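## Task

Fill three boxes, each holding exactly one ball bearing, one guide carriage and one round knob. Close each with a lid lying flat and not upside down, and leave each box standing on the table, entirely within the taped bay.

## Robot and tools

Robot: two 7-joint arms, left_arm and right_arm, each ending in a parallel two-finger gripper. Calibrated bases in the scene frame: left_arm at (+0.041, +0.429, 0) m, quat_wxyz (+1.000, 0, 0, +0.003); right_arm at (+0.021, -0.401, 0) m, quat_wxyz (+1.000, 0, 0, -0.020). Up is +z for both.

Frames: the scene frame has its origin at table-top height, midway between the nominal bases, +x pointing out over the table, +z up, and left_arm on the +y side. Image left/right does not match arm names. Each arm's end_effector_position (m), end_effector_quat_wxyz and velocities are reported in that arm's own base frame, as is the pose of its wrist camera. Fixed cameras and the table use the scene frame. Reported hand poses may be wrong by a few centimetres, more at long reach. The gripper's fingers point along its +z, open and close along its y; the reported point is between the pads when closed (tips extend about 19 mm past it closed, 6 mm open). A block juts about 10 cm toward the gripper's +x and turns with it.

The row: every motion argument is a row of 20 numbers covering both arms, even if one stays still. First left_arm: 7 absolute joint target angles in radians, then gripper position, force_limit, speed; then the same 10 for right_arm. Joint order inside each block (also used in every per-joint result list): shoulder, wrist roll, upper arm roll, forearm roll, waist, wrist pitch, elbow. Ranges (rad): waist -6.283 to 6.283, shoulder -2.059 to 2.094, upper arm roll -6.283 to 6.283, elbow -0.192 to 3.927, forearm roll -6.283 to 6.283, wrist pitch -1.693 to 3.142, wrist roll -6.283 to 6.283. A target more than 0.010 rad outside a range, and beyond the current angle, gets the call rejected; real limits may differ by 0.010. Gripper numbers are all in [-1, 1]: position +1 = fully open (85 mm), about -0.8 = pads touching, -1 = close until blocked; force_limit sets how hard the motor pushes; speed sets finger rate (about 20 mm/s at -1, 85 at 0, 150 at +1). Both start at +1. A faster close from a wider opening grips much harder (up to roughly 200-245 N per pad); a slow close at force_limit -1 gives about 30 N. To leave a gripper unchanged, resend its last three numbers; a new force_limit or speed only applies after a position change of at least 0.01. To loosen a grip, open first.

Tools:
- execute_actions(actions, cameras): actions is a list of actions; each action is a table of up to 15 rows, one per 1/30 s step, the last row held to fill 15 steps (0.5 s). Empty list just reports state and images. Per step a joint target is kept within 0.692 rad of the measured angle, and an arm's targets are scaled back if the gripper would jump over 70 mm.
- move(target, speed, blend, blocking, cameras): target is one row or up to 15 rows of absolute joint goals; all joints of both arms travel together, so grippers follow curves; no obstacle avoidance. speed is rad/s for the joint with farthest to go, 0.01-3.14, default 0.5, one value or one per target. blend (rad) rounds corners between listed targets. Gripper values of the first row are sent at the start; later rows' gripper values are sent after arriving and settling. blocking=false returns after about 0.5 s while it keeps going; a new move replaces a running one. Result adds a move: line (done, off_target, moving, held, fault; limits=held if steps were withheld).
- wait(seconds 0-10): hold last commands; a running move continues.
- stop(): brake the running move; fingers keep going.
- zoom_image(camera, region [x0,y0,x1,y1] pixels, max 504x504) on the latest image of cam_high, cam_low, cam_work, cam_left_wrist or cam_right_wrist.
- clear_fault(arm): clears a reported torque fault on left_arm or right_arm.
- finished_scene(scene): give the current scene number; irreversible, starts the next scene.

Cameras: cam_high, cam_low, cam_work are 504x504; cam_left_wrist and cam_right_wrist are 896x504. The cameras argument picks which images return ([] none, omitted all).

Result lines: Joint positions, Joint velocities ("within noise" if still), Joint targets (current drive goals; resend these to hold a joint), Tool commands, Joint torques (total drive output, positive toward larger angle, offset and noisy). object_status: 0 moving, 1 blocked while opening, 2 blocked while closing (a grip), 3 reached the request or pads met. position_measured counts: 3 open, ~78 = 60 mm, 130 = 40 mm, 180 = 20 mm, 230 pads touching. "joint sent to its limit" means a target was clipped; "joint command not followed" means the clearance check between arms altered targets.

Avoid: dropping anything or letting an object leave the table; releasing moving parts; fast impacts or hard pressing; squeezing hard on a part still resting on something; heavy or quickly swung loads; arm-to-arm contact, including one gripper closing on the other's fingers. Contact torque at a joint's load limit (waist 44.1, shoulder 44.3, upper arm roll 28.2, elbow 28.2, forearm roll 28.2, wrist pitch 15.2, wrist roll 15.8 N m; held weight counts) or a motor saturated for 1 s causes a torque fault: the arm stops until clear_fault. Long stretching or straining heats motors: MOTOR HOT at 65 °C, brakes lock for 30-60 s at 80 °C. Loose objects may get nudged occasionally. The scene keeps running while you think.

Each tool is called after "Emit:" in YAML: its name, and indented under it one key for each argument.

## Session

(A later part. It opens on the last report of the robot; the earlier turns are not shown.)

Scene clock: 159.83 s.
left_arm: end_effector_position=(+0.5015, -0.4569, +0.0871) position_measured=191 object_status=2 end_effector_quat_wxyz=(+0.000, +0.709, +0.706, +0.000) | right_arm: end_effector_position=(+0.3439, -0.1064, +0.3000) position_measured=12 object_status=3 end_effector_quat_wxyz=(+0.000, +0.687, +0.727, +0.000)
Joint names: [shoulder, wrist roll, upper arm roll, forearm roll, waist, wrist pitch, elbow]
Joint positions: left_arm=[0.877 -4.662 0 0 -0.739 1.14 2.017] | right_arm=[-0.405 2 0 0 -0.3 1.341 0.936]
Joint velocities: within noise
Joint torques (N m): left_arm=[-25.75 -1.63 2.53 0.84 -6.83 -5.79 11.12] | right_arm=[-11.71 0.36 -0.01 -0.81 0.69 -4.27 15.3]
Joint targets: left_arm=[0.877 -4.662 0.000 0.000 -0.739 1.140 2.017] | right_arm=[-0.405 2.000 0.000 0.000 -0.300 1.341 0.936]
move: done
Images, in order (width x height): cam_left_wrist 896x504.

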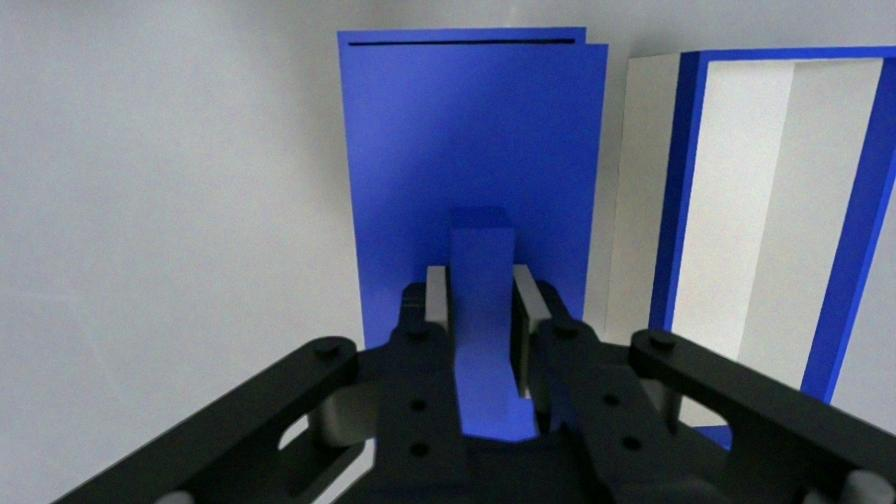

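Emit:
move:
  target: [0.8567,-4.6689,0,0,-0.7399,1.1247,1.9814,-1,-1,-1,-0.4049,2.0,0,0,-0.3,1.3409,0.936,0.93,-1,-1]
  speed: 0.1
  cameras: ["cam_left_wrist"]

Emit:
zoom_image:
  camera: "cam_left_wrist"
  region: [320, 10, 640, 190]

Scene clock: 161.80 s.
left_arm: end_effector_position=(+0.4979, -0.4546, +0.0870) position_measured=191 object_status=2 end_effector_quat_wxyz=(+0.000, +0.706, +0.708, +0.000) | right_arm: end_effector_position=(+0.3439, -0.1064, +0.3000) position_measured=12 object_status=3 end_effector_quat_wxyz=(+0.000, +0.687, +0.727, +0.000)
Joint names: [shoulder, wrist roll, upper arm roll, forearm roll, waist, wrist pitch, elbow]
Joint positions: left_arm=[0.857 -4.669 0 0 -0.74 1.125 1.982] | right_arm=[-0.405 2 0 0 -0.3 1.341 0.936]
Joint velocities: within noise
Joint torques (N m): left_arm=[-30.56 -1.58 1.98 1.08 -6.54 -5.63 11.33] | right_arm=[-11.36 0.47 -0.21 -0.71 0.97 -4.28 15.3]
Joint targets: left_arm=[0.857 -4.669 0.000 0.000 -0.740 1.125 1.981] | right_arm=[-0.405 2.000 0.000 0.000 -0.300 1.341 0.936]
move: done
Images, in order (width x height): cam_left_wrist 896x504.

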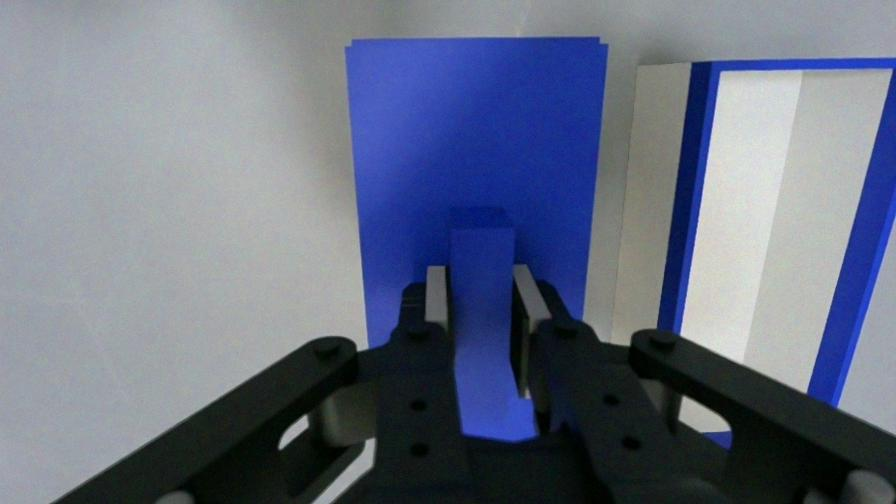

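Scaled by 1.575 from the camera's 896x504 image, which has a finer 1280x720 frame.

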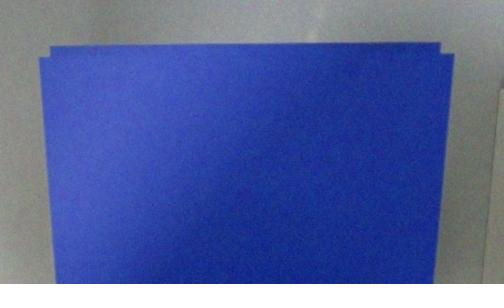

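Emit:
move:
  target:
    - [0.8639,-4.6689,0,0,-0.7399,1.1111,1.9750,-1,-1,-1,-0.4049,2.0,0,0,-0.3,1.3409,0.936,0.93,-1,-1]
    - [0.8650,-4.6689,0,0,-0.7399,1.1091,1.9741,-1,-1,-1,-0.4049,2.0,0,0,-0.3,1.3409,0.936,0.93,-1,-1]
  speed: [0.06,0.02]
  cameras: []

Scene clock: 162.73 s.
left_arm: end_effector_position=(+0.4981, -0.4547, +0.0800) position_measured=191 object_status=2 end_effector_quat_wxyz=(+0.000, +0.706, +0.708, +0.000) | right_arm: end_effector_position=(+0.3439, -0.1064, +0.3000) position_measured=12 object_status=3 end_effector_quat_wxyz=(+0.000, +0.687, +0.727, +0.000)
Joint names: [shoulder, wrist roll, upper arm roll, forearm roll, waist, wrist pitch, elbow]
Joint positions: left_arm=[0.864 -4.669 0 0 -0.74 1.109 1.974] | right_arm=[-0.405 2 0 0 -0.3 1.341 0.936]
Joint velocities: within noise
Joint torques (N m): left_arm=[-13.56 -1.57 1.27 0.83 -6.23 -5.87 5.15] | right_arm=[-11.24 0.51 -0.26 -0.83 1.01 -4.21 15.43]
Joint targets: left_arm=[0.865 -4.669 0.000 0.000 -0.740 1.109 1.974] | right_arm=[-0.405 2.000 0.000 0.000 -0.300 1.341 0.936]
move: done
No camera images: "cameras" was empty.

Emit:
move:
  target:
    - [0.8645,-4.6689,0,0,-0.7399,1.1101,1.9746,-1,-1,-1,-0.4049,2.0,0,0,-0.3,1.3409,0.936,0.93,-1,-1]
    - [0.8645,-4.6689,0,0,-0.7399,1.1101,1.9746,-0.2,-1,-1,-0.4049,2.0,0,0,-0.3,1.3409,0.936,0.93,-1,-1]
    - [0.8261,-4.6689,0,0,-0.7399,1.1978,2.0239,-0.2,-1,-1,-0.4049,2.0,0,0,-0.3,1.3409,0.936,0.93,-1,-1]
  speed: [0.02,0.02,0.12]
  cameras: ["cam_left_wrist"]

Scene clock: 166.63 s.
left_arm: end_effector_position=(+0.4979, -0.4546, +0.1199) position_measured=154 object_status=3 end_effector_quat_wxyz=(+0.000, +0.706, +0.708, +0.000) | right_arm: end_effector_position=(+0.3439, -0.1064, +0.3000) position_measured=12 object_status=3 end_effector_quat_wxyz=(+0.000, +0.687, +0.727, +0.000)
Joint names: [shoulder, wrist roll, upper arm roll, forearm roll, waist, wrist pitch, elbow]
Joint positions: left_arm=[0.826 -4.669 0 0 -0.74 1.198 2.024] | right_arm=[-0.405 2 0 0 -0.3 1.341 0.936]
Joint velocities: within noise
Joint torques (N m): left_arm=[-29.77 -1.38 -2.55 0.63 -4.63 0.7 15.42] | right_arm=[-10.2 0.69 -0.27 -0.82 1.44 -4.23 15.44]
Joint targets: left_arm=[0.826 -4.669 0.000 0.000 -0.740 1.198 2.024] | right_arm=[-0.405 2.000 0.000 0.000 -0.300 1.341 0.936]
move: done
Images, in order (width x height): cam_left_wrist 896x504.

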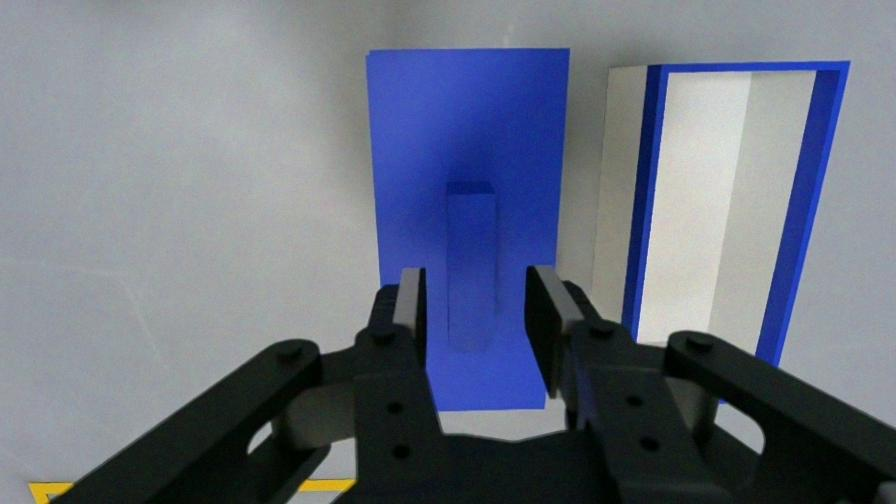

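Emit:
move:
  target:
    - [0.0660,-3.7226,0,0,0.2044,0.8050,0.8710,-0.2,-1,-1,-0.4049,2.5,0,0,0.1,1.3409,0.936,0.93,-1,-1]
    - [0.1459,-3.7226,0,0,0.2044,0.6899,0.8358,0.6,-1,-1,0.6925,2.978,0,0,0.6703,1.1049,1.7974,0.93,-1,-1]
  speed: [0.8,0.7]
  cameras: ["cam_left_wrist","cam_right_wrist"]

Scene clock: 173.70 s.
left_arm: end_effector_position=(+0.4390, +0.0910, +0.0800) position_measured=53 object_status=0 end_effector_quat_wxyz=(+0.000, +0.707, +0.707, +0.000) | right_arm: end_effector_position=(+0.5049, +0.4002, +0.1200) position_measured=12 object_status=3 end_effector_quat_wxyz=(+0.000, +0.690, +0.724, +0.000)
Joint names: [shoulder, wrist roll, upper arm roll, forearm roll, waist, wrist pitch, elbow]
Joint positions: left_arm=[0.146 -3.723 0 0 0.204 0.69 0.836] | right_arm=[0.693 2.978 0 0 0.67 1.105 1.797]
Joint velocities: within noise
Joint torques (N m): left_arm=[-13.73 1.26 -1.77 0.37 7.26 -5.29 9.99] | right_arm=[-35.13 2.12 -0.7 -0.79 5.23 -4.29 19.17]
Joint targets: left_arm=[0.146 -3.723 0.000 0.000 0.204 0.690 0.836] | right_arm=[0.693 2.978 0.000 0.000 0.670 1.105 1.797]
move: done
Images, in order (width x height): cam_left_wrist 896x504, cam_right_wrist 896x504.

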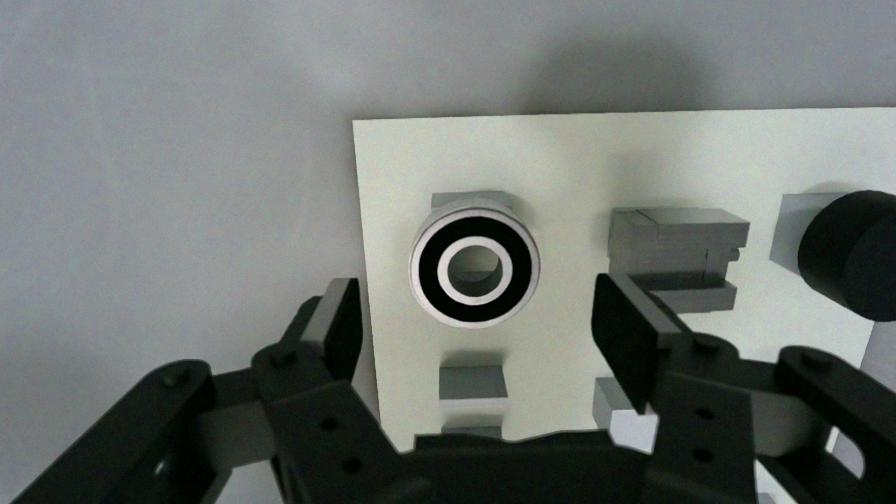

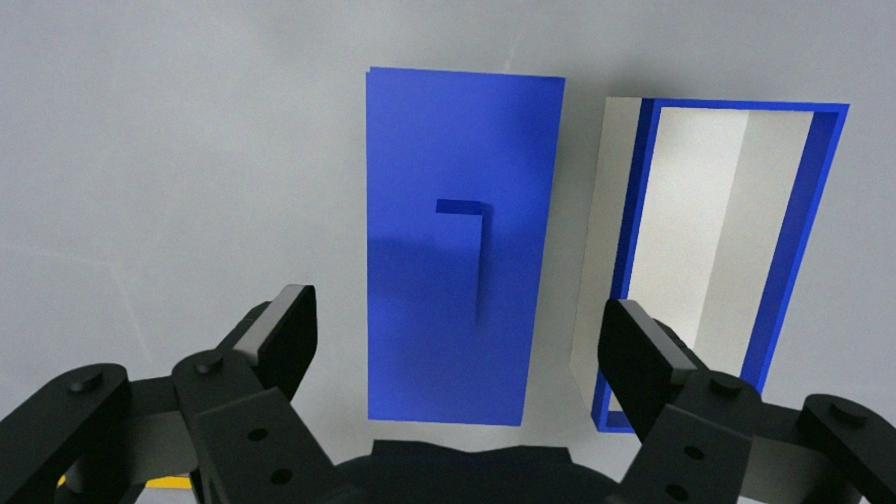

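Emit:
move:
  target:
    - [0.1526,-3.7133,0,0,0.2137,0.6931,0.8457,0.6,-1,-1,0.6813,2.9733,0,0,0.6653,1.0975,1.7788,0.93,-1,-1]
    - [0.2327,-3.7133,0,0,0.2137,0.5954,0.8281,0.6,-1,-1,0.7865,2.9733,0,0,0.6653,0.9305,1.7170,0.93,-1,-1]
    - [0.2327,-3.7133,0,0,0.2137,0.5954,0.8281,-1,-1,-1,0.7865,2.9733,0,0,0.6653,0.9305,1.7170,-1,-1,-1]
  speed: [0.1,0.12,0.1]
  cameras: ["cam_left_wrist","cam_right_wrist"]

Scene clock: 177.83 s.
left_arm: end_effector_position=(+0.4406, +0.0956, +0.0455) position_measured=115 object_status=0 end_effector_quat_wxyz=(+0.000, +0.707, +0.707, +0.000) | right_arm: end_effector_position=(+0.5047, +0.3960, +0.0399) position_measured=50 object_status=2 end_effector_quat_wxyz=(+0.000, +0.690, +0.724, +0.000)
Joint names: [shoulder, wrist roll, upper arm roll, forearm roll, waist, wrist pitch, elbow]
Joint positions: left_arm=[0.233 -3.713 0 0 0.214 0.595 0.828] | right_arm=[0.787 2.973 0 0 0.665 0.93 1.717]
Joint velocities: within noise
Joint torques (N m): left_arm=[-14.14 1.24 -1.06 0.34 7.27 -5.59 9.06] | right_arm=[-35.84 -1.73 -0.71 -0.8 -3.9 -1.83 14.13]
Joint targets: left_arm=[0.233 -3.713 0.000 0.000 0.214 0.595 0.828] | right_arm=[0.787 2.973 0.000 0.000 0.665 0.931 1.717]
move: done
Images, in order (width x height): cam_left_wrist 896x504, cam_right_wrist 896x504.

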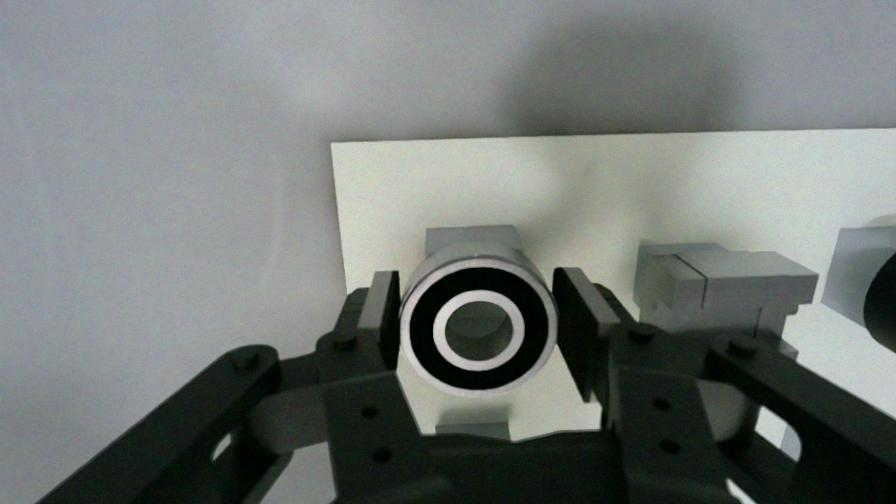

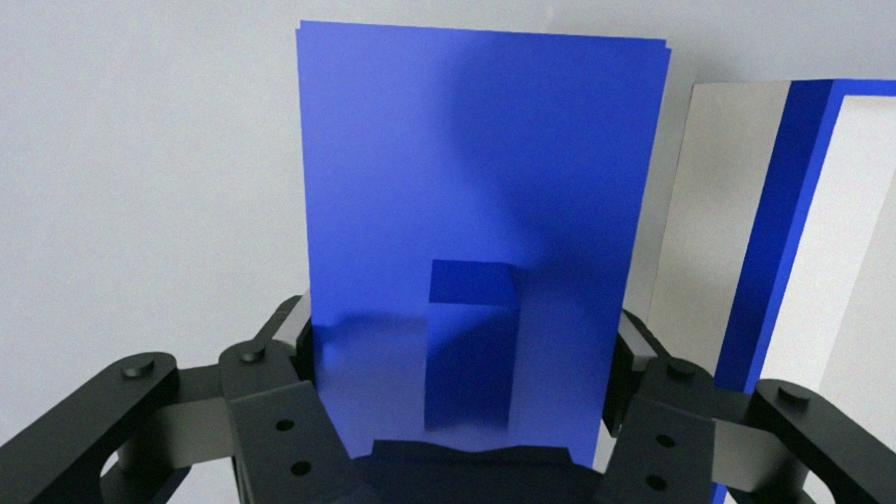

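Emit:
move:
  target:
    - [0.0728,-3.7133,0,0,0.2137,0.8080,0.8808,-1,-1,-1,0.6813,2.9733,0,0,0.6653,1.0975,1.7788,-1,-1,-1]
    - [0.0728,-3.7133,0,0,0.2137,0.8080,0.8808,-1,-1,-1,-0.0656,2.5146,0,0,0.1986,0.7819,0.7163,-1,-1,-1]
  speed: [0.12,0.35]
  cameras: ["cam_left_wrist","cam_right_wrist","cam_work"]

Scene clock: 183.77 s.
left_arm: end_effector_position=(+0.4406, +0.0956, +0.1204) position_measured=115 object_status=2 end_effector_quat_wxyz=(+0.000, +0.707, +0.707, +0.000) | right_arm: end_effector_position=(+0.3976, +0.0800, +0.1200) position_measured=50 object_status=2 end_effector_quat_wxyz=(+0.000, +0.693, +0.721, +0.000)
Joint names: [shoulder, wrist roll, upper arm roll, forearm roll, waist, wrist pitch, elbow]
Joint positions: left_arm=[0.073 -3.713 0 0 0.214 0.808 0.881] | right_arm=[-0.066 2.515 0 0 0.199 0.782 0.716]
Joint velocities: within noise
Joint torques (N m): left_arm=[-18.35 1.3 -0.01 0.44 6.57 -0.22 13.32] | right_arm=[-32.97 -1.9 -0.47 -0.82 -5.38 -5.23 14]
Joint targets: left_arm=[0.073 -3.713 0.000 0.000 0.214 0.808 0.881] | right_arm=[-0.066 2.515 0.000 0.000 0.199 0.782 0.716]
move: done
Images, in order (width x height): cam_work 504x504, cam_left_wrist 896x504, cam_right_wrist 896x504.

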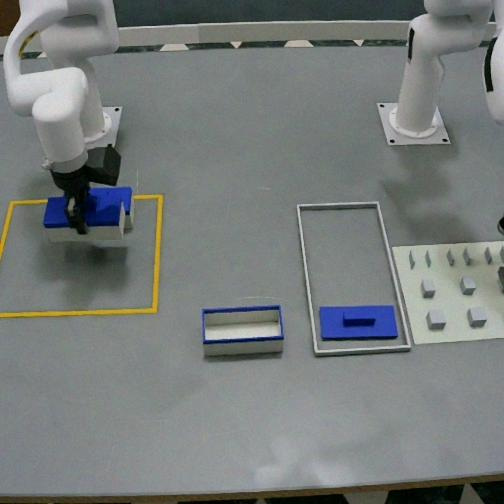

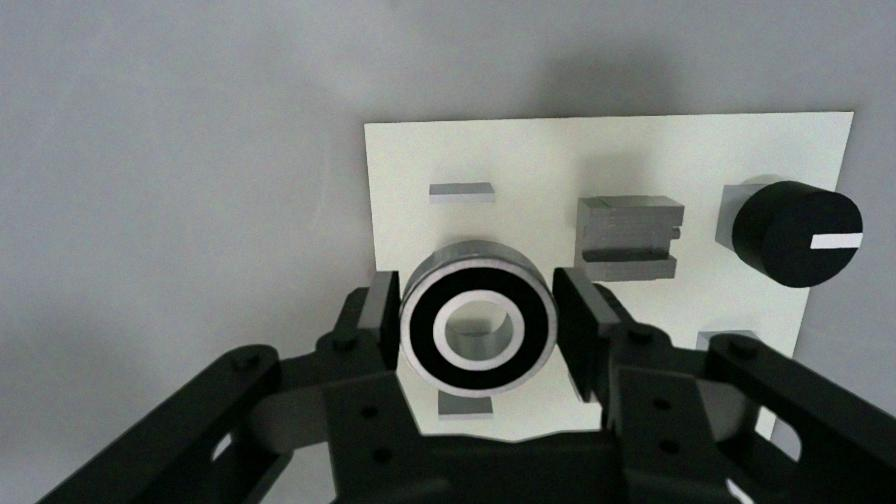

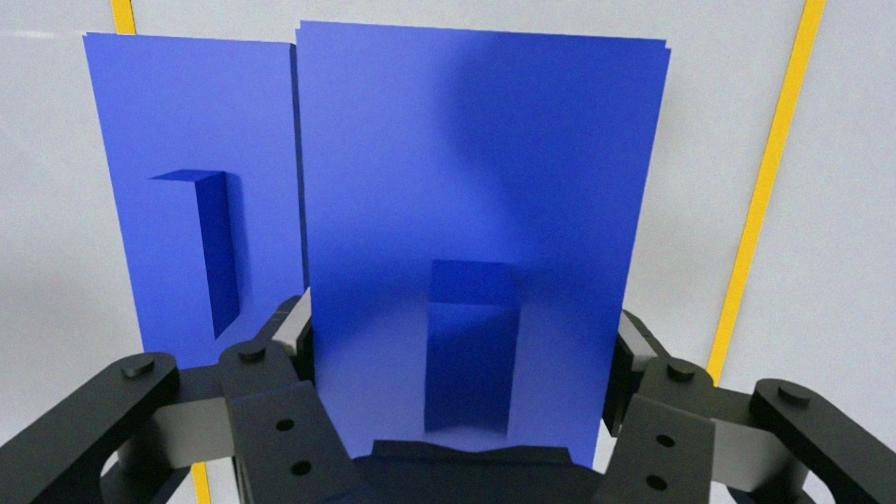

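Emit:
move:
  target:
    - [0.0728,-3.7133,0,0,0.2137,0.8080,0.8808,-1,-1,-1,0.1008,2.5146,0,0,0.1986,0.5607,0.6615,-1,-1,-1]
    - [0.0728,-3.7133,0,0,0.2137,0.8080,0.8808,-1,-1,-1,0.1270,2.5146,0,0,0.1986,0.5310,0.6580,-1,-1,-1]
  speed: [0.15,0.04]
  cameras: []

Emit:
move:
  target: [0.0728,-3.7133,0,0,0.2137,0.8080,0.8808,-1,-1,-1,0.1300,2.5146,0,0,0.1986,0.5276,0.6576,-1,-1,-1]
  speed: 0.02
  cameras: []

Scene clock: 186.87 s.
left_arm: end_effector_position=(+0.4406, +0.0956, +0.1204) position_measured=115 object_status=2 end_effector_quat_wxyz=(+0.000, +0.707, +0.707, +0.000) | right_arm: end_effector_position=(+0.3975, +0.0800, +0.0406) position_measured=50 object_status=2 end_effector_quat_wxyz=(+0.000, +0.693, +0.721, +0.000)
Joint names: [shoulder, wrist roll, upper arm roll, forearm roll, waist, wrist pitch, elbow]
Joint positions: left_arm=[0.073 -3.713 0 0 0.214 0.808 0.881] | right_arm=[0.127 2.515 0 0 0.199 0.531 0.658]
Joint velocities: within noise
Joint torques (N m): left_arm=[-18.01 0.97 0.89 0.61 6.41 -0.74 12.39] | right_arm=[-17.42 -1.75 -0.48 -0.72 -5.1 -5.34 11.55]
Joint targets: left_arm=[0.073 -3.713 0.000 0.000 0.214 0.808 0.881] | right_arm=[0.127 2.515 0.000 0.000 0.199 0.531 0.658]
move: done
No camera images: "cameras" was empty.

Scene clock: 187.57 s.
left_arm: end_effector_position=(+0.4406, +0.0956, +0.1204) position_measured=115 object_status=2 end_effector_quat_wxyz=(+0.000, +0.707, +0.707, +0.000) | right_arm: end_effector_position=(+0.3975, +0.0800, +0.0395) position_measured=50 object_status=2 end_effector_quat_wxyz=(+0.000, +0.693, +0.721, +0.000)
Joint names: [shoulder, wrist roll, upper arm roll, forearm roll, waist, wrist pitch, elbow]
Joint positions: left_arm=[0.073 -3.713 0 0 0.214 0.808 0.881] | right_arm=[0.13 2.515 0 0 0.199 0.528 0.658]
Joint velocities: within noise
Joint torques (N m): left_arm=[-18.49 0.86 1.03 0.42 6.1 -0.79 12.17] | right_arm=[-17.6 -1.72 -0.47 -0.8 -5.02 -5.31 11.59]
Joint targets: left_arm=[0.073 -3.713 0.000 0.000 0.214 0.808 0.881] | right_arm=[0.130 2.515 0.000 0.000 0.199 0.528 0.658]
move: done
No camera images: "cameras" was empty.

Not yet contact.

Emit:
move:
  target: [0.0728,-3.7133,0,0,0.2137,0.8080,0.8808,-1,-1,-1,0.1318,2.5146,0,0,0.1986,0.5255,0.6573,-1,-1,-1]
  speed: 0.02
  cameras: []

Scene clock: 188.43 s.
left_arm: end_effector_position=(+0.4406, +0.0956, +0.1204) position_measured=115 object_status=2 end_effector_quat_wxyz=(+0.000, +0.707, +0.707, +0.000) | right_arm: end_effector_position=(+0.3975, +0.0800, +0.0389) position_measured=50 object_status=2 end_effector_quat_wxyz=(+0.000, +0.693, +0.721, +0.000)
Joint names: [shoulder, wrist roll, upper arm roll, forearm roll, waist, wrist pitch, elbow]
Joint positions: left_arm=[0.073 -3.713 0 0 0.214 0.808 0.881] | right_arm=[0.132 2.515 0 0 0.199 0.526 0.657]
Joint velocities: within noise
Joint torques (N m): left_arm=[-18.23 0.94 1.03 0.43 6.25 -1.18 11.95] | right_arm=[-9.71 -1.67 -0.48 -0.96 -5.05 -6.17 9.59]
Joint targets: left_arm=[0.073 -3.713 0.000 0.000 0.214 0.808 0.881] | right_arm=[0.132 2.515 0.000 0.000 0.199 0.525 0.657]
move: done
No camera images: "cameras" was empty.

Emit:
move:
  target:
    - [0.0728,-3.7133,0,0,0.2137,0.8080,0.8808,-1,-1,-1,0.1308,2.5146,0,0,0.1986,0.5267,0.6575,-1,-1,-1]
    - [0.0728,-3.7133,0,0,0.2137,0.8080,0.8808,-1,-1,-1,0.1308,2.5146,0,0,0.1986,0.5267,0.6575,0.85,-1,-1]
    - [0.0728,-3.7133,0,0,0.2137,0.8080,0.8808,-1,-1,-1,-0.0656,2.5146,0,0,0.1986,0.7819,0.7163,0.85,-1,-1]
  speed: [0.02,0.02,0.15]
  cameras: ["cam_right_wrist"]

Scene clock: 192.27 s.
left_arm: end_effector_position=(+0.4406, +0.0956, +0.1204) position_measured=115 object_status=2 end_effector_quat_wxyz=(+0.000, +0.707, +0.707, +0.000) | right_arm: end_effector_position=(+0.3975, +0.0800, +0.1200) position_measured=22 object_status=3 end_effector_quat_wxyz=(+0.000, +0.693, +0.721, +0.000)
Joint names: [shoulder, wrist roll, upper arm roll, forearm roll, waist, wrist pitch, elbow]
Joint positions: left_arm=[0.073 -3.713 0 0 0.214 0.808 0.881] | right_arm=[-0.066 2.515 0 0 0.199 0.782 0.716]
Joint velocities: within noise
Joint torques (N m): left_arm=[-18.11 0.92 1.73 0.04 6.22 -1.75 11.18] | right_arm=[-31.01 -1.45 -0.46 -0.81 -4.67 -0.22 18.46]
Joint targets: left_arm=[0.073 -3.713 0.000 0.000 0.214 0.808 0.881] | right_arm=[-0.066 2.515 0.000 0.000 0.199 0.782 0.716]
move: done
Images, in order (width x height): cam_right_wrist 896x504.

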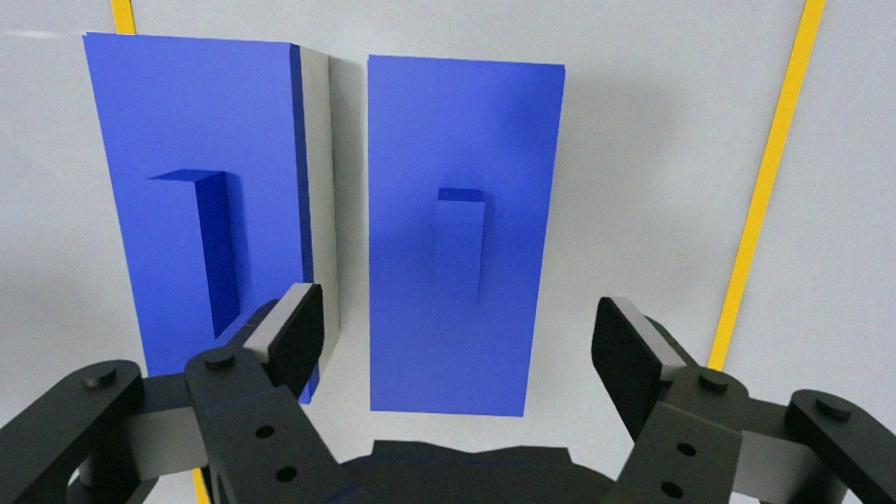

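Emit:
move:
  target: [0.0728,-3.7133,0,0,0.2137,0.8080,0.8808,-1,-1,-1,1.0602,2.8974,0,0,0.5864,1.3198,2.3800,-1,-1,-1]
  speed: 0.8
  cameras: ["cam_right_wrist","cam_high"]

Scene clock: 197.07 s.
left_arm: end_effector_position=(+0.4406, +0.0956, +0.1204) position_measured=115 object_status=2 end_effector_quat_wxyz=(+0.000, +0.707, +0.707, +0.000) | right_arm: end_effector_position=(+0.5900, +0.3919, +0.1000) position_measured=230 object_status=0 end_effector_quat_wxyz=(+0.000, +0.691, +0.723, +0.000)
Joint names: [shoulder, wrist roll, upper arm roll, forearm roll, waist, wrist pitch, elbow]
Joint positions: left_arm=[0.073 -3.713 0 0 0.214 0.808 0.881] | right_arm=[1.06 2.897 0 0 0.586 1.32 2.38]
Joint velocities: within noise
Joint torques (N m): left_arm=[-17.65 0.43 2.22 0.12 5.18 -2.68 11.21] | right_arm=[-41.04 2.19 -0.82 -0.82 5.16 -0.75 19.73]
Joint targets: left_arm=[0.073 -3.713 0.000 0.000 0.214 0.808 0.881] | right_arm=[1.060 2.897 0.000 0.000 0.586 1.320 2.380]
move: done
Images, in order (width x height): cam_high 504x504, cam_right_wrist 896x504.

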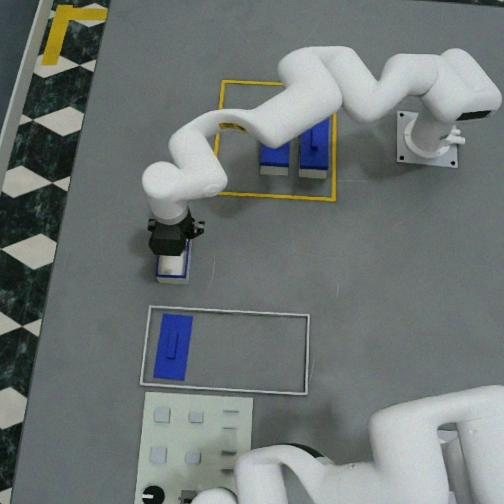

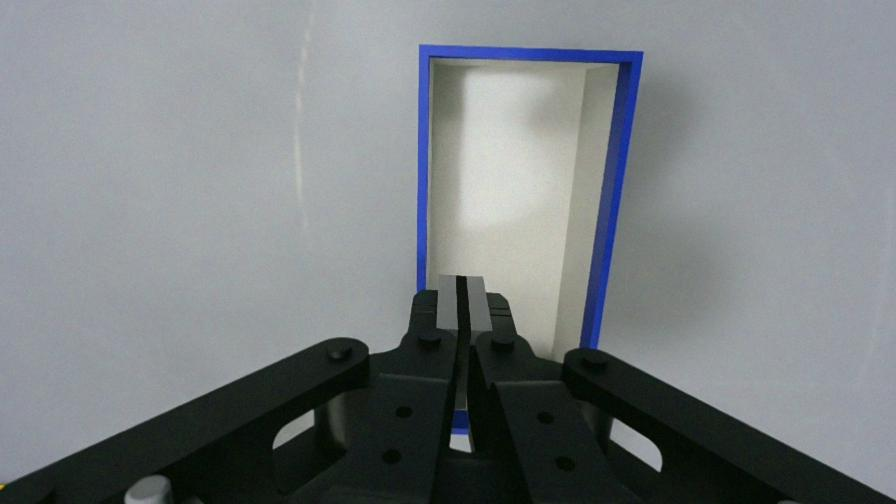

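Emit:
move:
  target:
    - [0.0728,-3.7133,0,0,0.2137,0.8080,0.8808,-1,-1,-1,1.1389,2.8912,0,0,0.5802,1.3834,2.5223,-1,-1,-1]
    - [0.0728,-3.7133,0,0,0.2137,0.8080,0.8808,-1,-1,-1,1.1566,2.8912,0,0,0.5802,1.2555,2.4121,-1,-1,-1]
    - [0.0728,-3.7133,0,0,0.2137,0.8080,0.8808,-1,-1,-1,1.1671,2.8912,0,0,0.5802,1.2355,2.4026,-1,-1,-1]
  speed: [0.2,0.1,0.05]
  cameras: ["cam_right_wrist"]

Scene clock: 201.20 s.
left_arm: end_effector_position=(+0.4406, +0.0956, +0.1204) position_measured=115 object_status=2 end_effector_quat_wxyz=(+0.000, +0.707, +0.707, +0.000) | right_arm: end_effector_position=(+0.5980, +0.3920, +0.0400) position_measured=230 object_status=3 end_effector_quat_wxyz=(+0.000, +0.691, +0.723, +0.000)
Joint names: [shoulder, wrist roll, upper arm roll, forearm roll, waist, wrist pitch, elbow]
Joint positions: left_arm=[0.073 -3.713 0 0 0.214 0.808 0.881] | right_arm=[1.167 2.891 0 0 0.58 1.236 2.403]
Joint velocities: within noise
Joint torques (N m): left_arm=[-18.03 0.38 2.12 0.24 4.98 -3.29 11.04] | right_arm=[-41.16 -1.85 -0.88 -0.68 -5.23 -4.77 14.58]
Joint targets: left_arm=[0.073 -3.713 0.000 0.000 0.214 0.808 0.881] | right_arm=[1.167 2.891 0.000 0.000 0.580 1.235 2.403]
move: done
Images, in order (width x height): cam_right_wrist 896x504.

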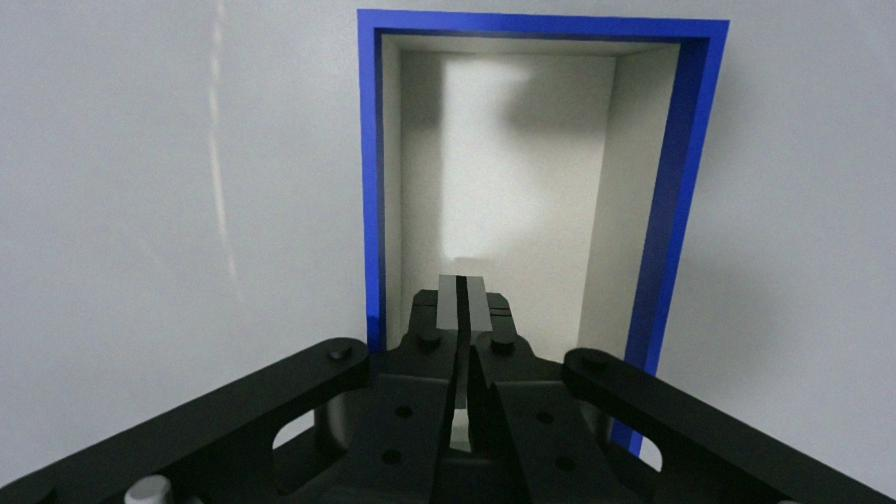

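Emit:
move:
  target:
    - [0.0728,-3.7133,0,0,0.2137,0.8080,0.8808,-1,-1,-1,0.9689,2.9175,0,0,0.6065,1.0735,2.0424,-1,-1,-1]
    - [0.0728,-3.7133,0,0,0.2137,0.8080,0.8808,-1,-1,-1,0.8375,2.9471,0,0,0.6361,0.9698,1.8073,-1,-1,-1]
    - [0.0728,-3.7133,0,0,0.2137,0.8080,0.8808,-1,-1,-1,0.7322,2.9798,0,0,0.6688,0.8899,1.6221,-1,-1,-1]
  speed: 0.2
  blend: [0.02,0.02,0]
  cameras: ["cam_right_wrist","cam_work"]

Scene clock: 205.87 s.
left_arm: end_effector_position=(+0.4406, +0.0956, +0.1204) position_measured=115 object_status=2 end_effector_quat_wxyz=(+0.000, +0.707, +0.707, +0.000) | right_arm: end_effector_position=(+0.4910, +0.3880, +0.0400) position_measured=230 object_status=3 end_effector_quat_wxyz=(+0.000, +0.691, +0.723, +0.000)
Joint names: [shoulder, wrist roll, upper arm roll, forearm roll, waist, wrist pitch, elbow]
Joint positions: left_arm=[0.073 -3.713 0 0 0.214 0.808 0.881] | right_arm=[0.732 2.98 0 0 0.669 0.89 1.622]
Joint velocities: within noise
Joint torques (N m): left_arm=[-17.14 0.2 2.39 -0.01 5.06 -4.44 11.23] | right_arm=[-52.37 2.24 -0.68 -0.74 5.39 -4.82 13.28]
Joint targets: left_arm=[0.073 -3.713 0.000 0.000 0.214 0.808 0.881] | right_arm=[0.732 2.980 0.000 0.000 0.669 0.890 1.622]
move: done
Images, in order (width x height): cam_work 504x504, cam_right_wrist 896x504.

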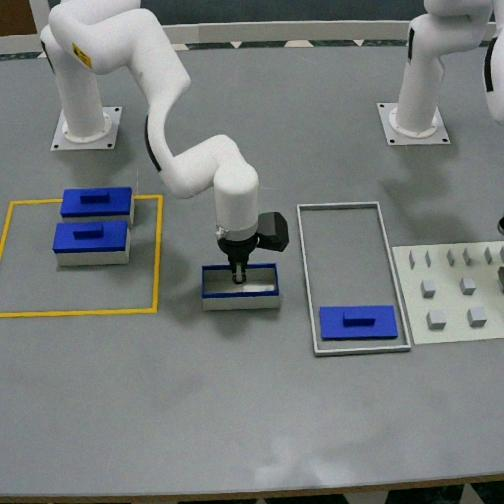

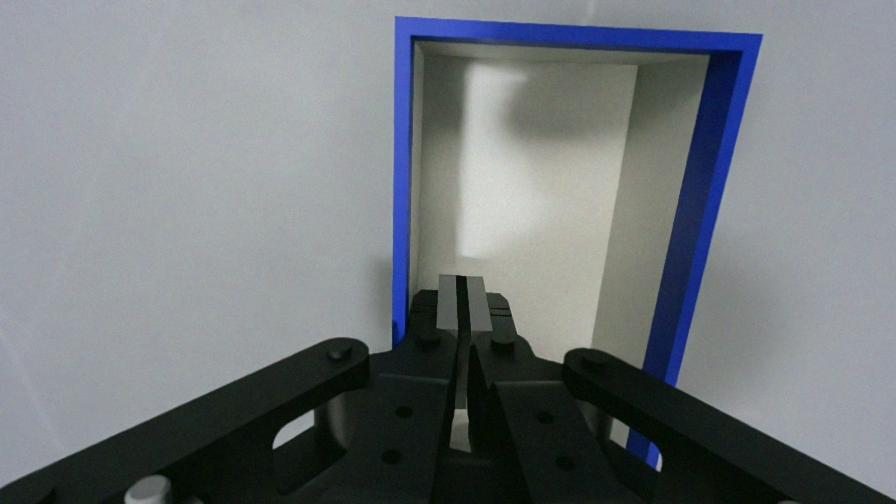

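Emit:
move:
  target:
    - [0.0728,-3.7133,0,0,0.2137,0.8080,0.8808,-1,-1,-1,0.7375,2.9798,0,0,0.6672,0.8939,1.6314,-1,-1,-1]
    - [0.0728,-3.7133,0,0,0.2137,0.8080,0.8808,-1,-1,-1,0.6265,2.9798,0,0,0.6672,1.0615,1.688,-1,-1,-1]
    - [0.9530,-3.1192,0,0,-0.7632,1.2926,2.2456,-1,-1,-1,-0.4049,2.0,0,0,-0.3,1.3409,0.936,-1,-1,-1]
  speed: [0.05,0.25,0.7]
  cameras: ["cam_left_wrist"]

Scene clock: 210.10 s.
left_arm: end_effector_position=(+0.5029, -0.4809, +0.1200) position_measured=115 object_status=2 end_effector_quat_wxyz=(+0.000, +1.000, +0.000, +0.000) | right_arm: end_effector_position=(+0.3439, -0.1064, +0.3000) position_measured=230 object_status=3 end_effector_quat_wxyz=(+0.000, +0.687, +0.727, +0.000)
Joint names: [shoulder, wrist roll, upper arm roll, forearm roll, waist, wrist pitch, elbow]
Joint positions: left_arm=[0.953 -3.119 0 0 -0.763 1.293 2.245] | right_arm=[-0.405 2 0 0 -0.3 1.341 0.936]
Joint velocities: within noise
Joint torques (N m): left_arm=[-26.96 1.68 2.42 -0.04 -6.81 0.26 16.15] | right_arm=[-23.56 -1.88 -0.09 -0.75 -5.35 -0.17 14.55]
Joint targets: left_arm=[0.953 -3.119 0.000 0.000 -0.763 1.293 2.246] | right_arm=[-0.405 2.000 0.000 0.000 -0.300 1.341 0.936]
move: done
Images, in order (width x height): cam_left_wrist 896x504.

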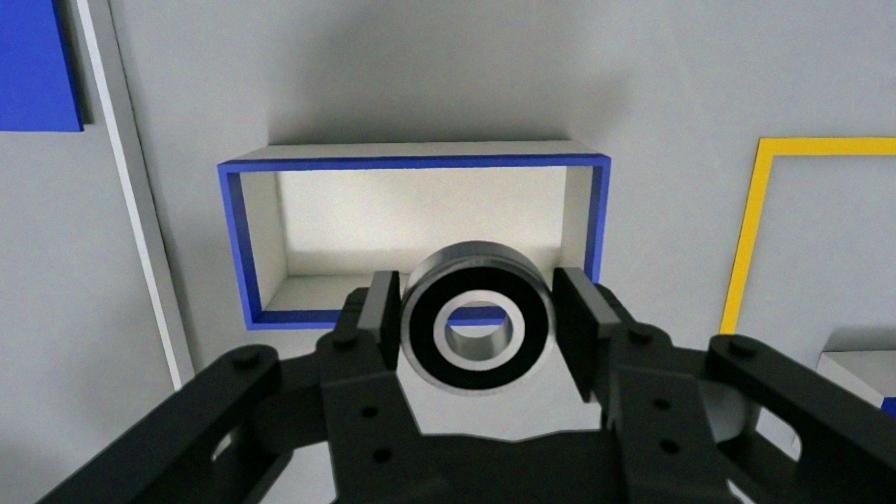

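Emit:
move:
  target:
    - [1.0306,-3.1148,0,0,-0.7588,1.1235,2.1541,-1,-1,-1,-0.4049,2.0,0,0,-0.3,1.3409,0.936,0.93,-1,-1]
    - [1.0475,-3.1148,0,0,-0.7588,1.1021,2.1496,-1,-1,-1,-0.4049,2.0,0,0,-0.3,1.3409,0.936,0.93,-1,-1]
  speed: [0.15,0.05]
  cameras: ["cam_left_wrist"]

Scene clock: 215.73 s.
left_arm: end_effector_position=(+0.5055, -0.4793, +0.0281) position_measured=115 object_status=2 end_effector_quat_wxyz=(+0.000, +1.000, +0.000, +0.000) | right_arm: end_effector_position=(+0.3439, -0.1064, +0.3000) position_measured=12 object_status=3 end_effector_quat_wxyz=(+0.000, +0.687, +0.727, +0.000)
Joint names: [shoulder, wrist roll, upper arm roll, forearm roll, waist, wrist pitch, elbow]
Joint positions: left_arm=[1.047 -3.115 0 0 -0.759 1.102 2.15] | right_arm=[-0.405 2 0 0 -0.3 1.341 0.936]
Joint velocities: within noise
Joint torques (N m): left_arm=[-27.31 1.26 0.38 -0.19 7.06 -5.96 11.51] | right_arm=[-22.21 -1.65 -0.09 -0.73 -4.8 -0.98 17.56]
Joint targets: left_arm=[1.048 -3.115 0.000 0.000 -0.759 1.102 2.150] | right_arm=[-0.405 2.000 0.000 0.000 -0.300 1.341 0.936]
move: done
Images, in order (width x height): cam_left_wrist 896x504.

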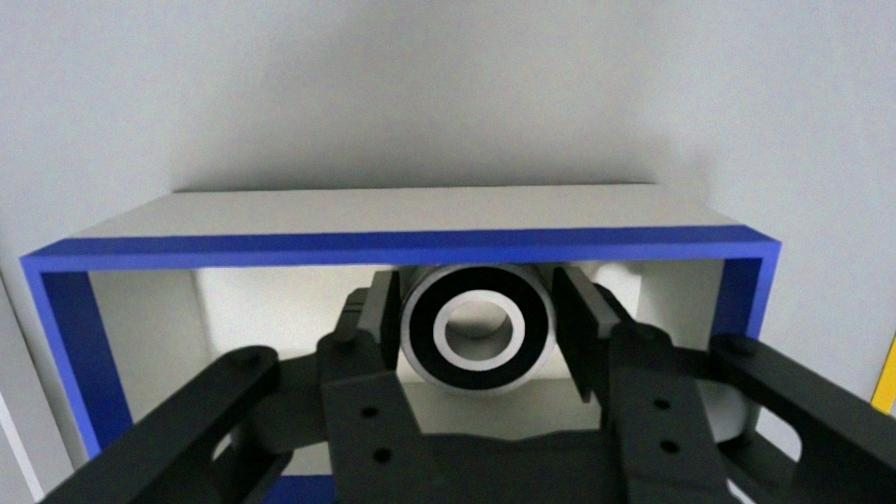

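Emit:
move:
  target: [1.0489,-3.1148,0,0,-0.7588,1.1003,2.1492,-1,-1,-1,-0.4049,2.0,0,0,-0.3,1.3409,0.936,0.93,-1,-1]
  speed: 0.03
  cameras: []

Emit:
move:
  target: [1.0500,-3.1148,0,0,-0.7588,1.0989,2.1489,-1,-1,-1,-0.4049,2.0,0,0,-0.3,1.3409,0.936,0.93,-1,-1]
  speed: 0.03
  cameras: []

Scene clock: 216.67 s.
left_arm: end_effector_position=(+0.5055, -0.4793, +0.0271) position_measured=115 object_status=2 end_effector_quat_wxyz=(+0.000, +1.000, +0.000, +0.000) | right_arm: end_effector_position=(+0.3439, -0.1064, +0.3000) position_measured=12 object_status=3 end_effector_quat_wxyz=(+0.000, +0.687, +0.727, +0.000)
Joint names: [shoulder, wrist roll, upper arm roll, forearm roll, waist, wrist pitch, elbow]
Joint positions: left_arm=[1.049 -3.115 0 0 -0.759 1.1 2.149] | right_arm=[-0.405 2 0 0 -0.3 1.341 0.936]
Joint velocities: within noise
Joint torques (N m): left_arm=[-24.37 1.22 -0.06 -0.01 7.18 -5.2 10.55] | right_arm=[-21.68 -1.63 -0.06 -0.77 -4.8 -1.15 18.06]
Joint targets: left_arm=[1.049 -3.115 0.000 0.000 -0.759 1.100 2.149] | right_arm=[-0.405 2.000 0.000 0.000 -0.300 1.341 0.936]
move: done
No camera images: "cameras" was empty.

Scene clock: 217.37 s.
left_arm: end_effector_position=(+0.5053, -0.4792, +0.0259) position_measured=115 object_status=2 end_effector_quat_wxyz=(+0.000, +1.000, +0.000, +0.000) | right_arm: end_effector_position=(+0.3439, -0.1064, +0.3000) position_measured=12 object_status=3 end_effector_quat_wxyz=(+0.000, +0.687, +0.727, +0.000)
Joint names: [shoulder, wrist roll, upper arm roll, forearm roll, waist, wrist pitch, elbow]
Joint positions: left_arm=[1.05 -3.115 0 0 -0.759 1.099 2.149] | right_arm=[-0.405 2 0 0 -0.3 1.341 0.936]
Joint velocities: within noise
Joint torques (N m): left_arm=[-30.54 1.45 -0.26 -0.38 6.77 -5.59 14.2] | right_arm=[-21.6 -1.59 -0.09 -0.76 -4.81 -1.28 18.42]
Joint targets: left_arm=[1.050 -3.115 0.000 0.000 -0.759 1.099 2.149] | right_arm=[-0.405 2.000 0.000 0.000 -0.300 1.341 0.936]
move: done
No camera images: "cameras" was empty.

Emit:
move:
  target: [1.0510,-3.1148,0,0,-0.7588,1.0976,2.1486,-1,-1,-1,-0.4049,2.0,0,0,-0.3,1.3409,0.936,0.93,-1,-1]
  speed: 0.03
  cameras: ["cam_left_wrist"]

Scene clock: 218.50 s.
left_arm: end_effector_position=(+0.5055, -0.4793, +0.0255) position_measured=115 object_status=2 end_effector_quat_wxyz=(+0.000, +1.000, +0.000, +0.000) | right_arm: end_effector_position=(+0.3439, -0.1064, +0.3000) position_measured=12 object_status=3 end_effector_quat_wxyz=(+0.000, +0.687, +0.727, +0.000)
Joint names: [shoulder, wrist roll, upper arm roll, forearm roll, waist, wrist pitch, elbow]
Joint positions: left_arm=[1.051 -3.115 0 0 -0.759 1.098 2.149] | right_arm=[-0.405 2 0 0 -0.3 1.341 0.936]
Joint velocities: within noise
Joint torques (N m): left_arm=[-27.52 1.12 -0.75 -0.1 6.64 -5.98 11.47] | right_arm=[-21.32 -1.48 -0.06 -0.78 -4.71 -1.39 19.01]
Joint targets: left_arm=[1.051 -3.115 0.000 0.000 -0.759 1.098 2.149] | right_arm=[-0.405 2.000 0.000 0.000 -0.300 1.341 0.936]
move: done
Images, in order (width x height): cam_left_wrist 896x504.

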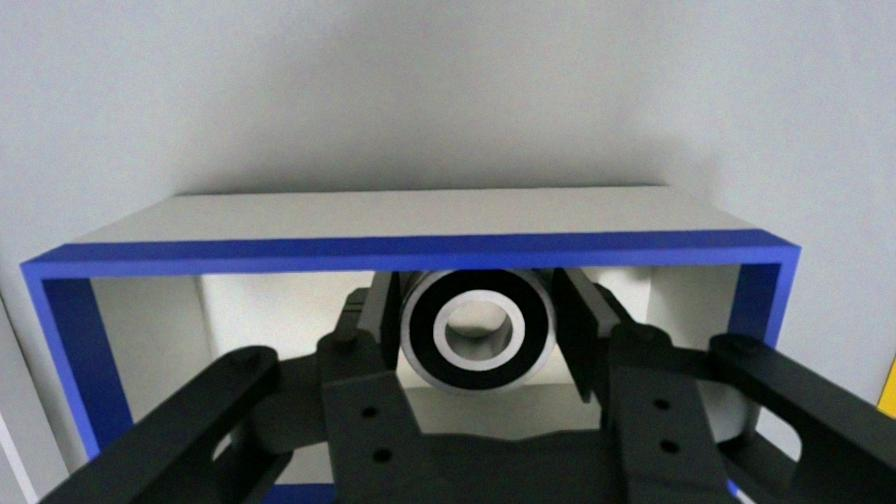

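Emit:
move:
  target: [1.0521,-3.1148,0,0,-0.7588,1.0962,2.1483,-1,-1,-1,-0.4049,2.0,0,0,-0.3,1.3409,0.936,0.93,-1,-1]
  speed: 0.03
  cameras: []

Scene clock: 219.37 s.
left_arm: end_effector_position=(+0.5055, -0.4793, +0.0247) position_measured=115 object_status=2 end_effector_quat_wxyz=(+0.000, +1.000, +0.000, +0.000) | right_arm: end_effector_position=(+0.3439, -0.1064, +0.3000) position_measured=12 object_status=3 end_effector_quat_wxyz=(+0.000, +0.687, +0.727, +0.000)
Joint names: [shoulder, wrist roll, upper arm roll, forearm roll, waist, wrist pitch, elbow]
Joint positions: left_arm=[1.052 -3.115 0 0 -0.759 1.096 2.148] | right_arm=[-0.405 2 0 0 -0.3 1.341 0.936]
Joint velocities: within noise
Joint torques (N m): left_arm=[-26.6 1.13 -1.24 -0.5 6.55 -5.79 11.2] | right_arm=[-21.06 -1.49 -0.08 -0.77 -4.51 -1.56 19.43]
Joint targets: left_arm=[1.052 -3.115 0.000 0.000 -0.759 1.096 2.148] | right_arm=[-0.405 2.000 0.000 0.000 -0.300 1.341 0.936]
move: done
No camera images: "cameras" was empty.

Emit:
move:
  target: [1.0531,-3.1148,0,0,-0.7588,1.0949,2.1480,-1,-1,-1,-0.4049,2.0,0,0,-0.3,1.3409,0.936,0.93,-1,-1]
  speed: 0.03
  cameras: []

Emit:
move:
  target: [1.0542,-3.1148,0,0,-0.7588,1.0935,2.1477,-1,-1,-1,-0.4049,2.0,0,0,-0.3,1.3409,0.936,0.93,-1,-1]
  speed: 0.03
  cameras: ["cam_left_wrist"]

Scene clock: 220.40 s.
left_arm: end_effector_position=(+0.5055, -0.4793, +0.0241) position_measured=115 object_status=2 end_effector_quat_wxyz=(+0.000, +1.000, +0.000, +0.000) | right_arm: end_effector_position=(+0.3439, -0.1064, +0.3000) position_measured=12 object_status=3 end_effector_quat_wxyz=(+0.000, +0.687, +0.727, +0.000)
Joint names: [shoulder, wrist roll, upper arm roll, forearm roll, waist, wrist pitch, elbow]
Joint positions: left_arm=[1.053 -3.115 0 0 -0.759 1.095 2.148] | right_arm=[-0.405 2 0 0 -0.3 1.341 0.936]
Joint velocities: within noise
Joint torques (N m): left_arm=[-19.28 1.11 -1.26 -0.24 6.51 -5.79 8.27] | right_arm=[-20.96 -1.37 -0.2 -0.8 -4.43 -1.67 19.62]
Joint targets: left_arm=[1.053 -3.115 0.000 0.000 -0.759 1.095 2.148] | right_arm=[-0.405 2.000 0.000 0.000 -0.300 1.341 0.936]
move: done
No camera images: "cameras" was empty.

Scene clock: 221.10 s.
left_arm: end_effector_position=(+0.5055, -0.4793, +0.0233) position_measured=115 object_status=2 end_effector_quat_wxyz=(+0.000, +1.000, +0.000, +0.000) | right_arm: end_effector_position=(+0.3439, -0.1064, +0.3000) position_measured=12 object_status=3 end_effector_quat_wxyz=(+0.000, +0.687, +0.727, +0.000)
Joint names: [shoulder, wrist roll, upper arm roll, forearm roll, waist, wrist pitch, elbow]
Joint positions: left_arm=[1.054 -3.115 0 0 -0.759 1.094 2.148] | right_arm=[-0.405 2 0 0 -0.3 1.341 0.936]
Joint velocities: within noise
Joint torques (N m): left_arm=[-11.34 1.09 -1.63 -0.25 6.34 -5.69 3.88] | right_arm=[-20.65 -1.39 -0.11 -0.78 -4.28 -1.79 19.68]
Joint targets: left_arm=[1.054 -3.115 0.000 0.000 -0.759 1.093 2.148] | right_arm=[-0.405 2.000 0.000 0.000 -0.300 1.341 0.936]
move: done
Images, in order (width x height): cam_left_wrist 896x504.

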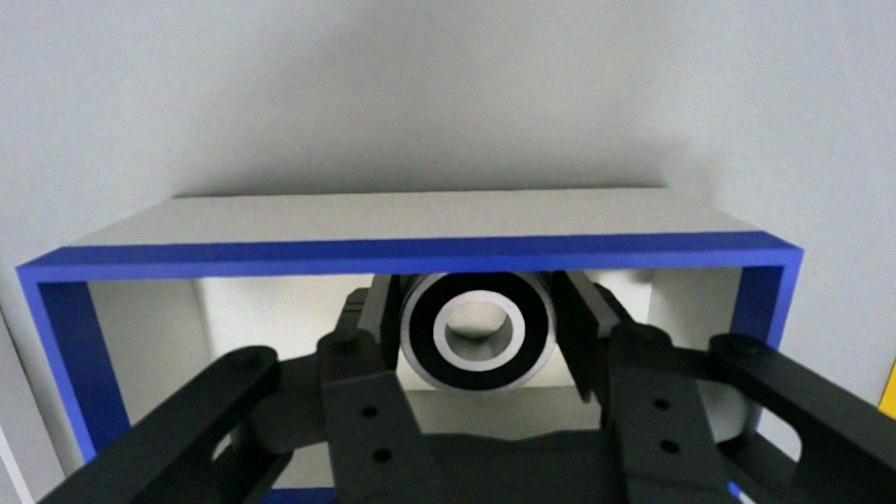

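Emit:
move:
  target:
    - [1.0533,-3.1148,0,0,-0.7588,1.0946,2.1479,-1,-1,-1,-0.4049,2.0,0,0,-0.3,1.3409,0.936,0.93,-1,-1]
    - [1.0533,-3.1148,0,0,-0.7588,1.0946,2.1479,0.23,-1,-1,-0.4049,2.0,0,0,-0.3,1.3409,0.936,0.93,-1,-1]
  speed: 0.03
  cameras: []

Emit:
move:
  target:
    - [1.0306,-3.1148,0,0,-0.7588,1.1235,2.1541,0.23,-1,-1,-0.4049,2.0,0,0,-0.3,1.3409,0.936,0.93,-1,-1]
    - [0.9553,-3.1148,0,0,-0.7588,1.2944,2.2497,0.23,-1,-1,-0.4049,2.0,0,0,-0.3,1.3409,0.936,0.93,-1,-1]
  speed: [0.08,0.2]
  cameras: ["cam_left_wrist"]

Scene clock: 222.83 s.
left_arm: end_effector_position=(+0.5054, -0.4791, +0.0237) position_measured=100 object_status=0 end_effector_quat_wxyz=(+0.000, +1.000, +0.000, +0.000) | right_arm: end_effector_position=(+0.3439, -0.1064, +0.3000) position_measured=12 object_status=3 end_effector_quat_wxyz=(+0.000, +0.687, +0.727, +0.000)
Joint names: [shoulder, wrist roll, upper arm roll, forearm roll, waist, wrist pitch, elbow]
Joint positions: left_arm=[1.053 -3.115 0 0 -0.759 1.095 2.148] | right_arm=[-0.405 2 0 0 -0.3 1.341 0.936]
Joint velocities: within noise
Joint torques (N m): left_arm=[-32.42 1.23 -2.37 -0.28 1.41 -4.59 15.28] | right_arm=[-20.17 -1.29 -0.05 -0.82 -4.07 -2.07 19.72]
Joint targets: left_arm=[1.053 -3.115 0.000 0.000 -0.759 1.095 2.148] | right_arm=[-0.405 2.000 0.000 0.000 -0.300 1.341 0.936]
move: done
No camera images: "cameras" was empty.

Scene clock: 224.50 s.
left_arm: end_effector_position=(+0.5052, -0.4790, +0.1199) position_measured=100 object_status=3 end_effector_quat_wxyz=(+0.000, +1.000, +0.000, +0.000) | right_arm: end_effector_position=(+0.3439, -0.1064, +0.3000) position_measured=12 object_status=3 end_effector_quat_wxyz=(+0.000, +0.687, +0.727, +0.000)
Joint names: [shoulder, wrist roll, upper arm roll, forearm roll, waist, wrist pitch, elbow]
Joint positions: left_arm=[0.955 -3.115 0 0 -0.759 1.294 2.25] | right_arm=[-0.405 2 0 0 -0.3 1.341 0.936]
Joint velocities: within noise
Joint torques (N m): left_arm=[-31.59 1.02 -2.68 -0.21 -6.71 0.73 15.66] | right_arm=[-20.18 -1.18 -0.09 -0.76 -4.04 -2.33 19.7]
Joint targets: left_arm=[0.955 -3.115 0.000 0.000 -0.759 1.294 2.250] | right_arm=[-0.405 2.000 0.000 0.000 -0.300 1.341 0.936]
move: done
Images, in order (width x height): cam_left_wrist 896x504.

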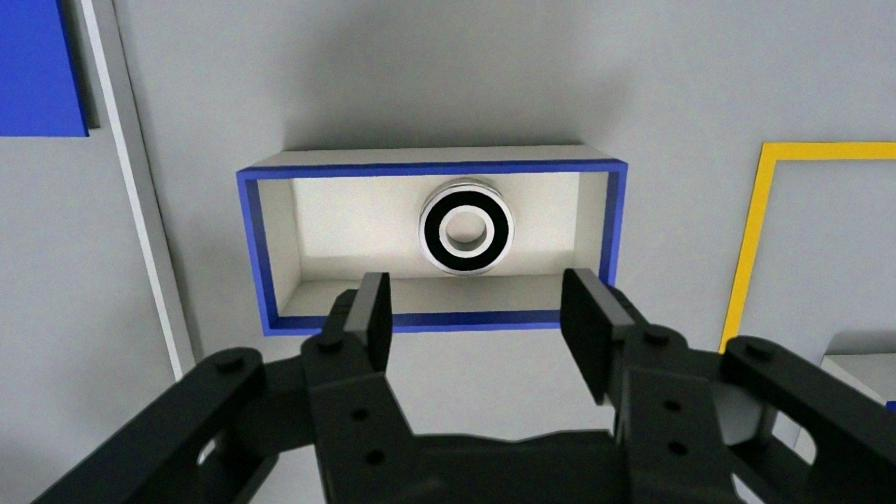

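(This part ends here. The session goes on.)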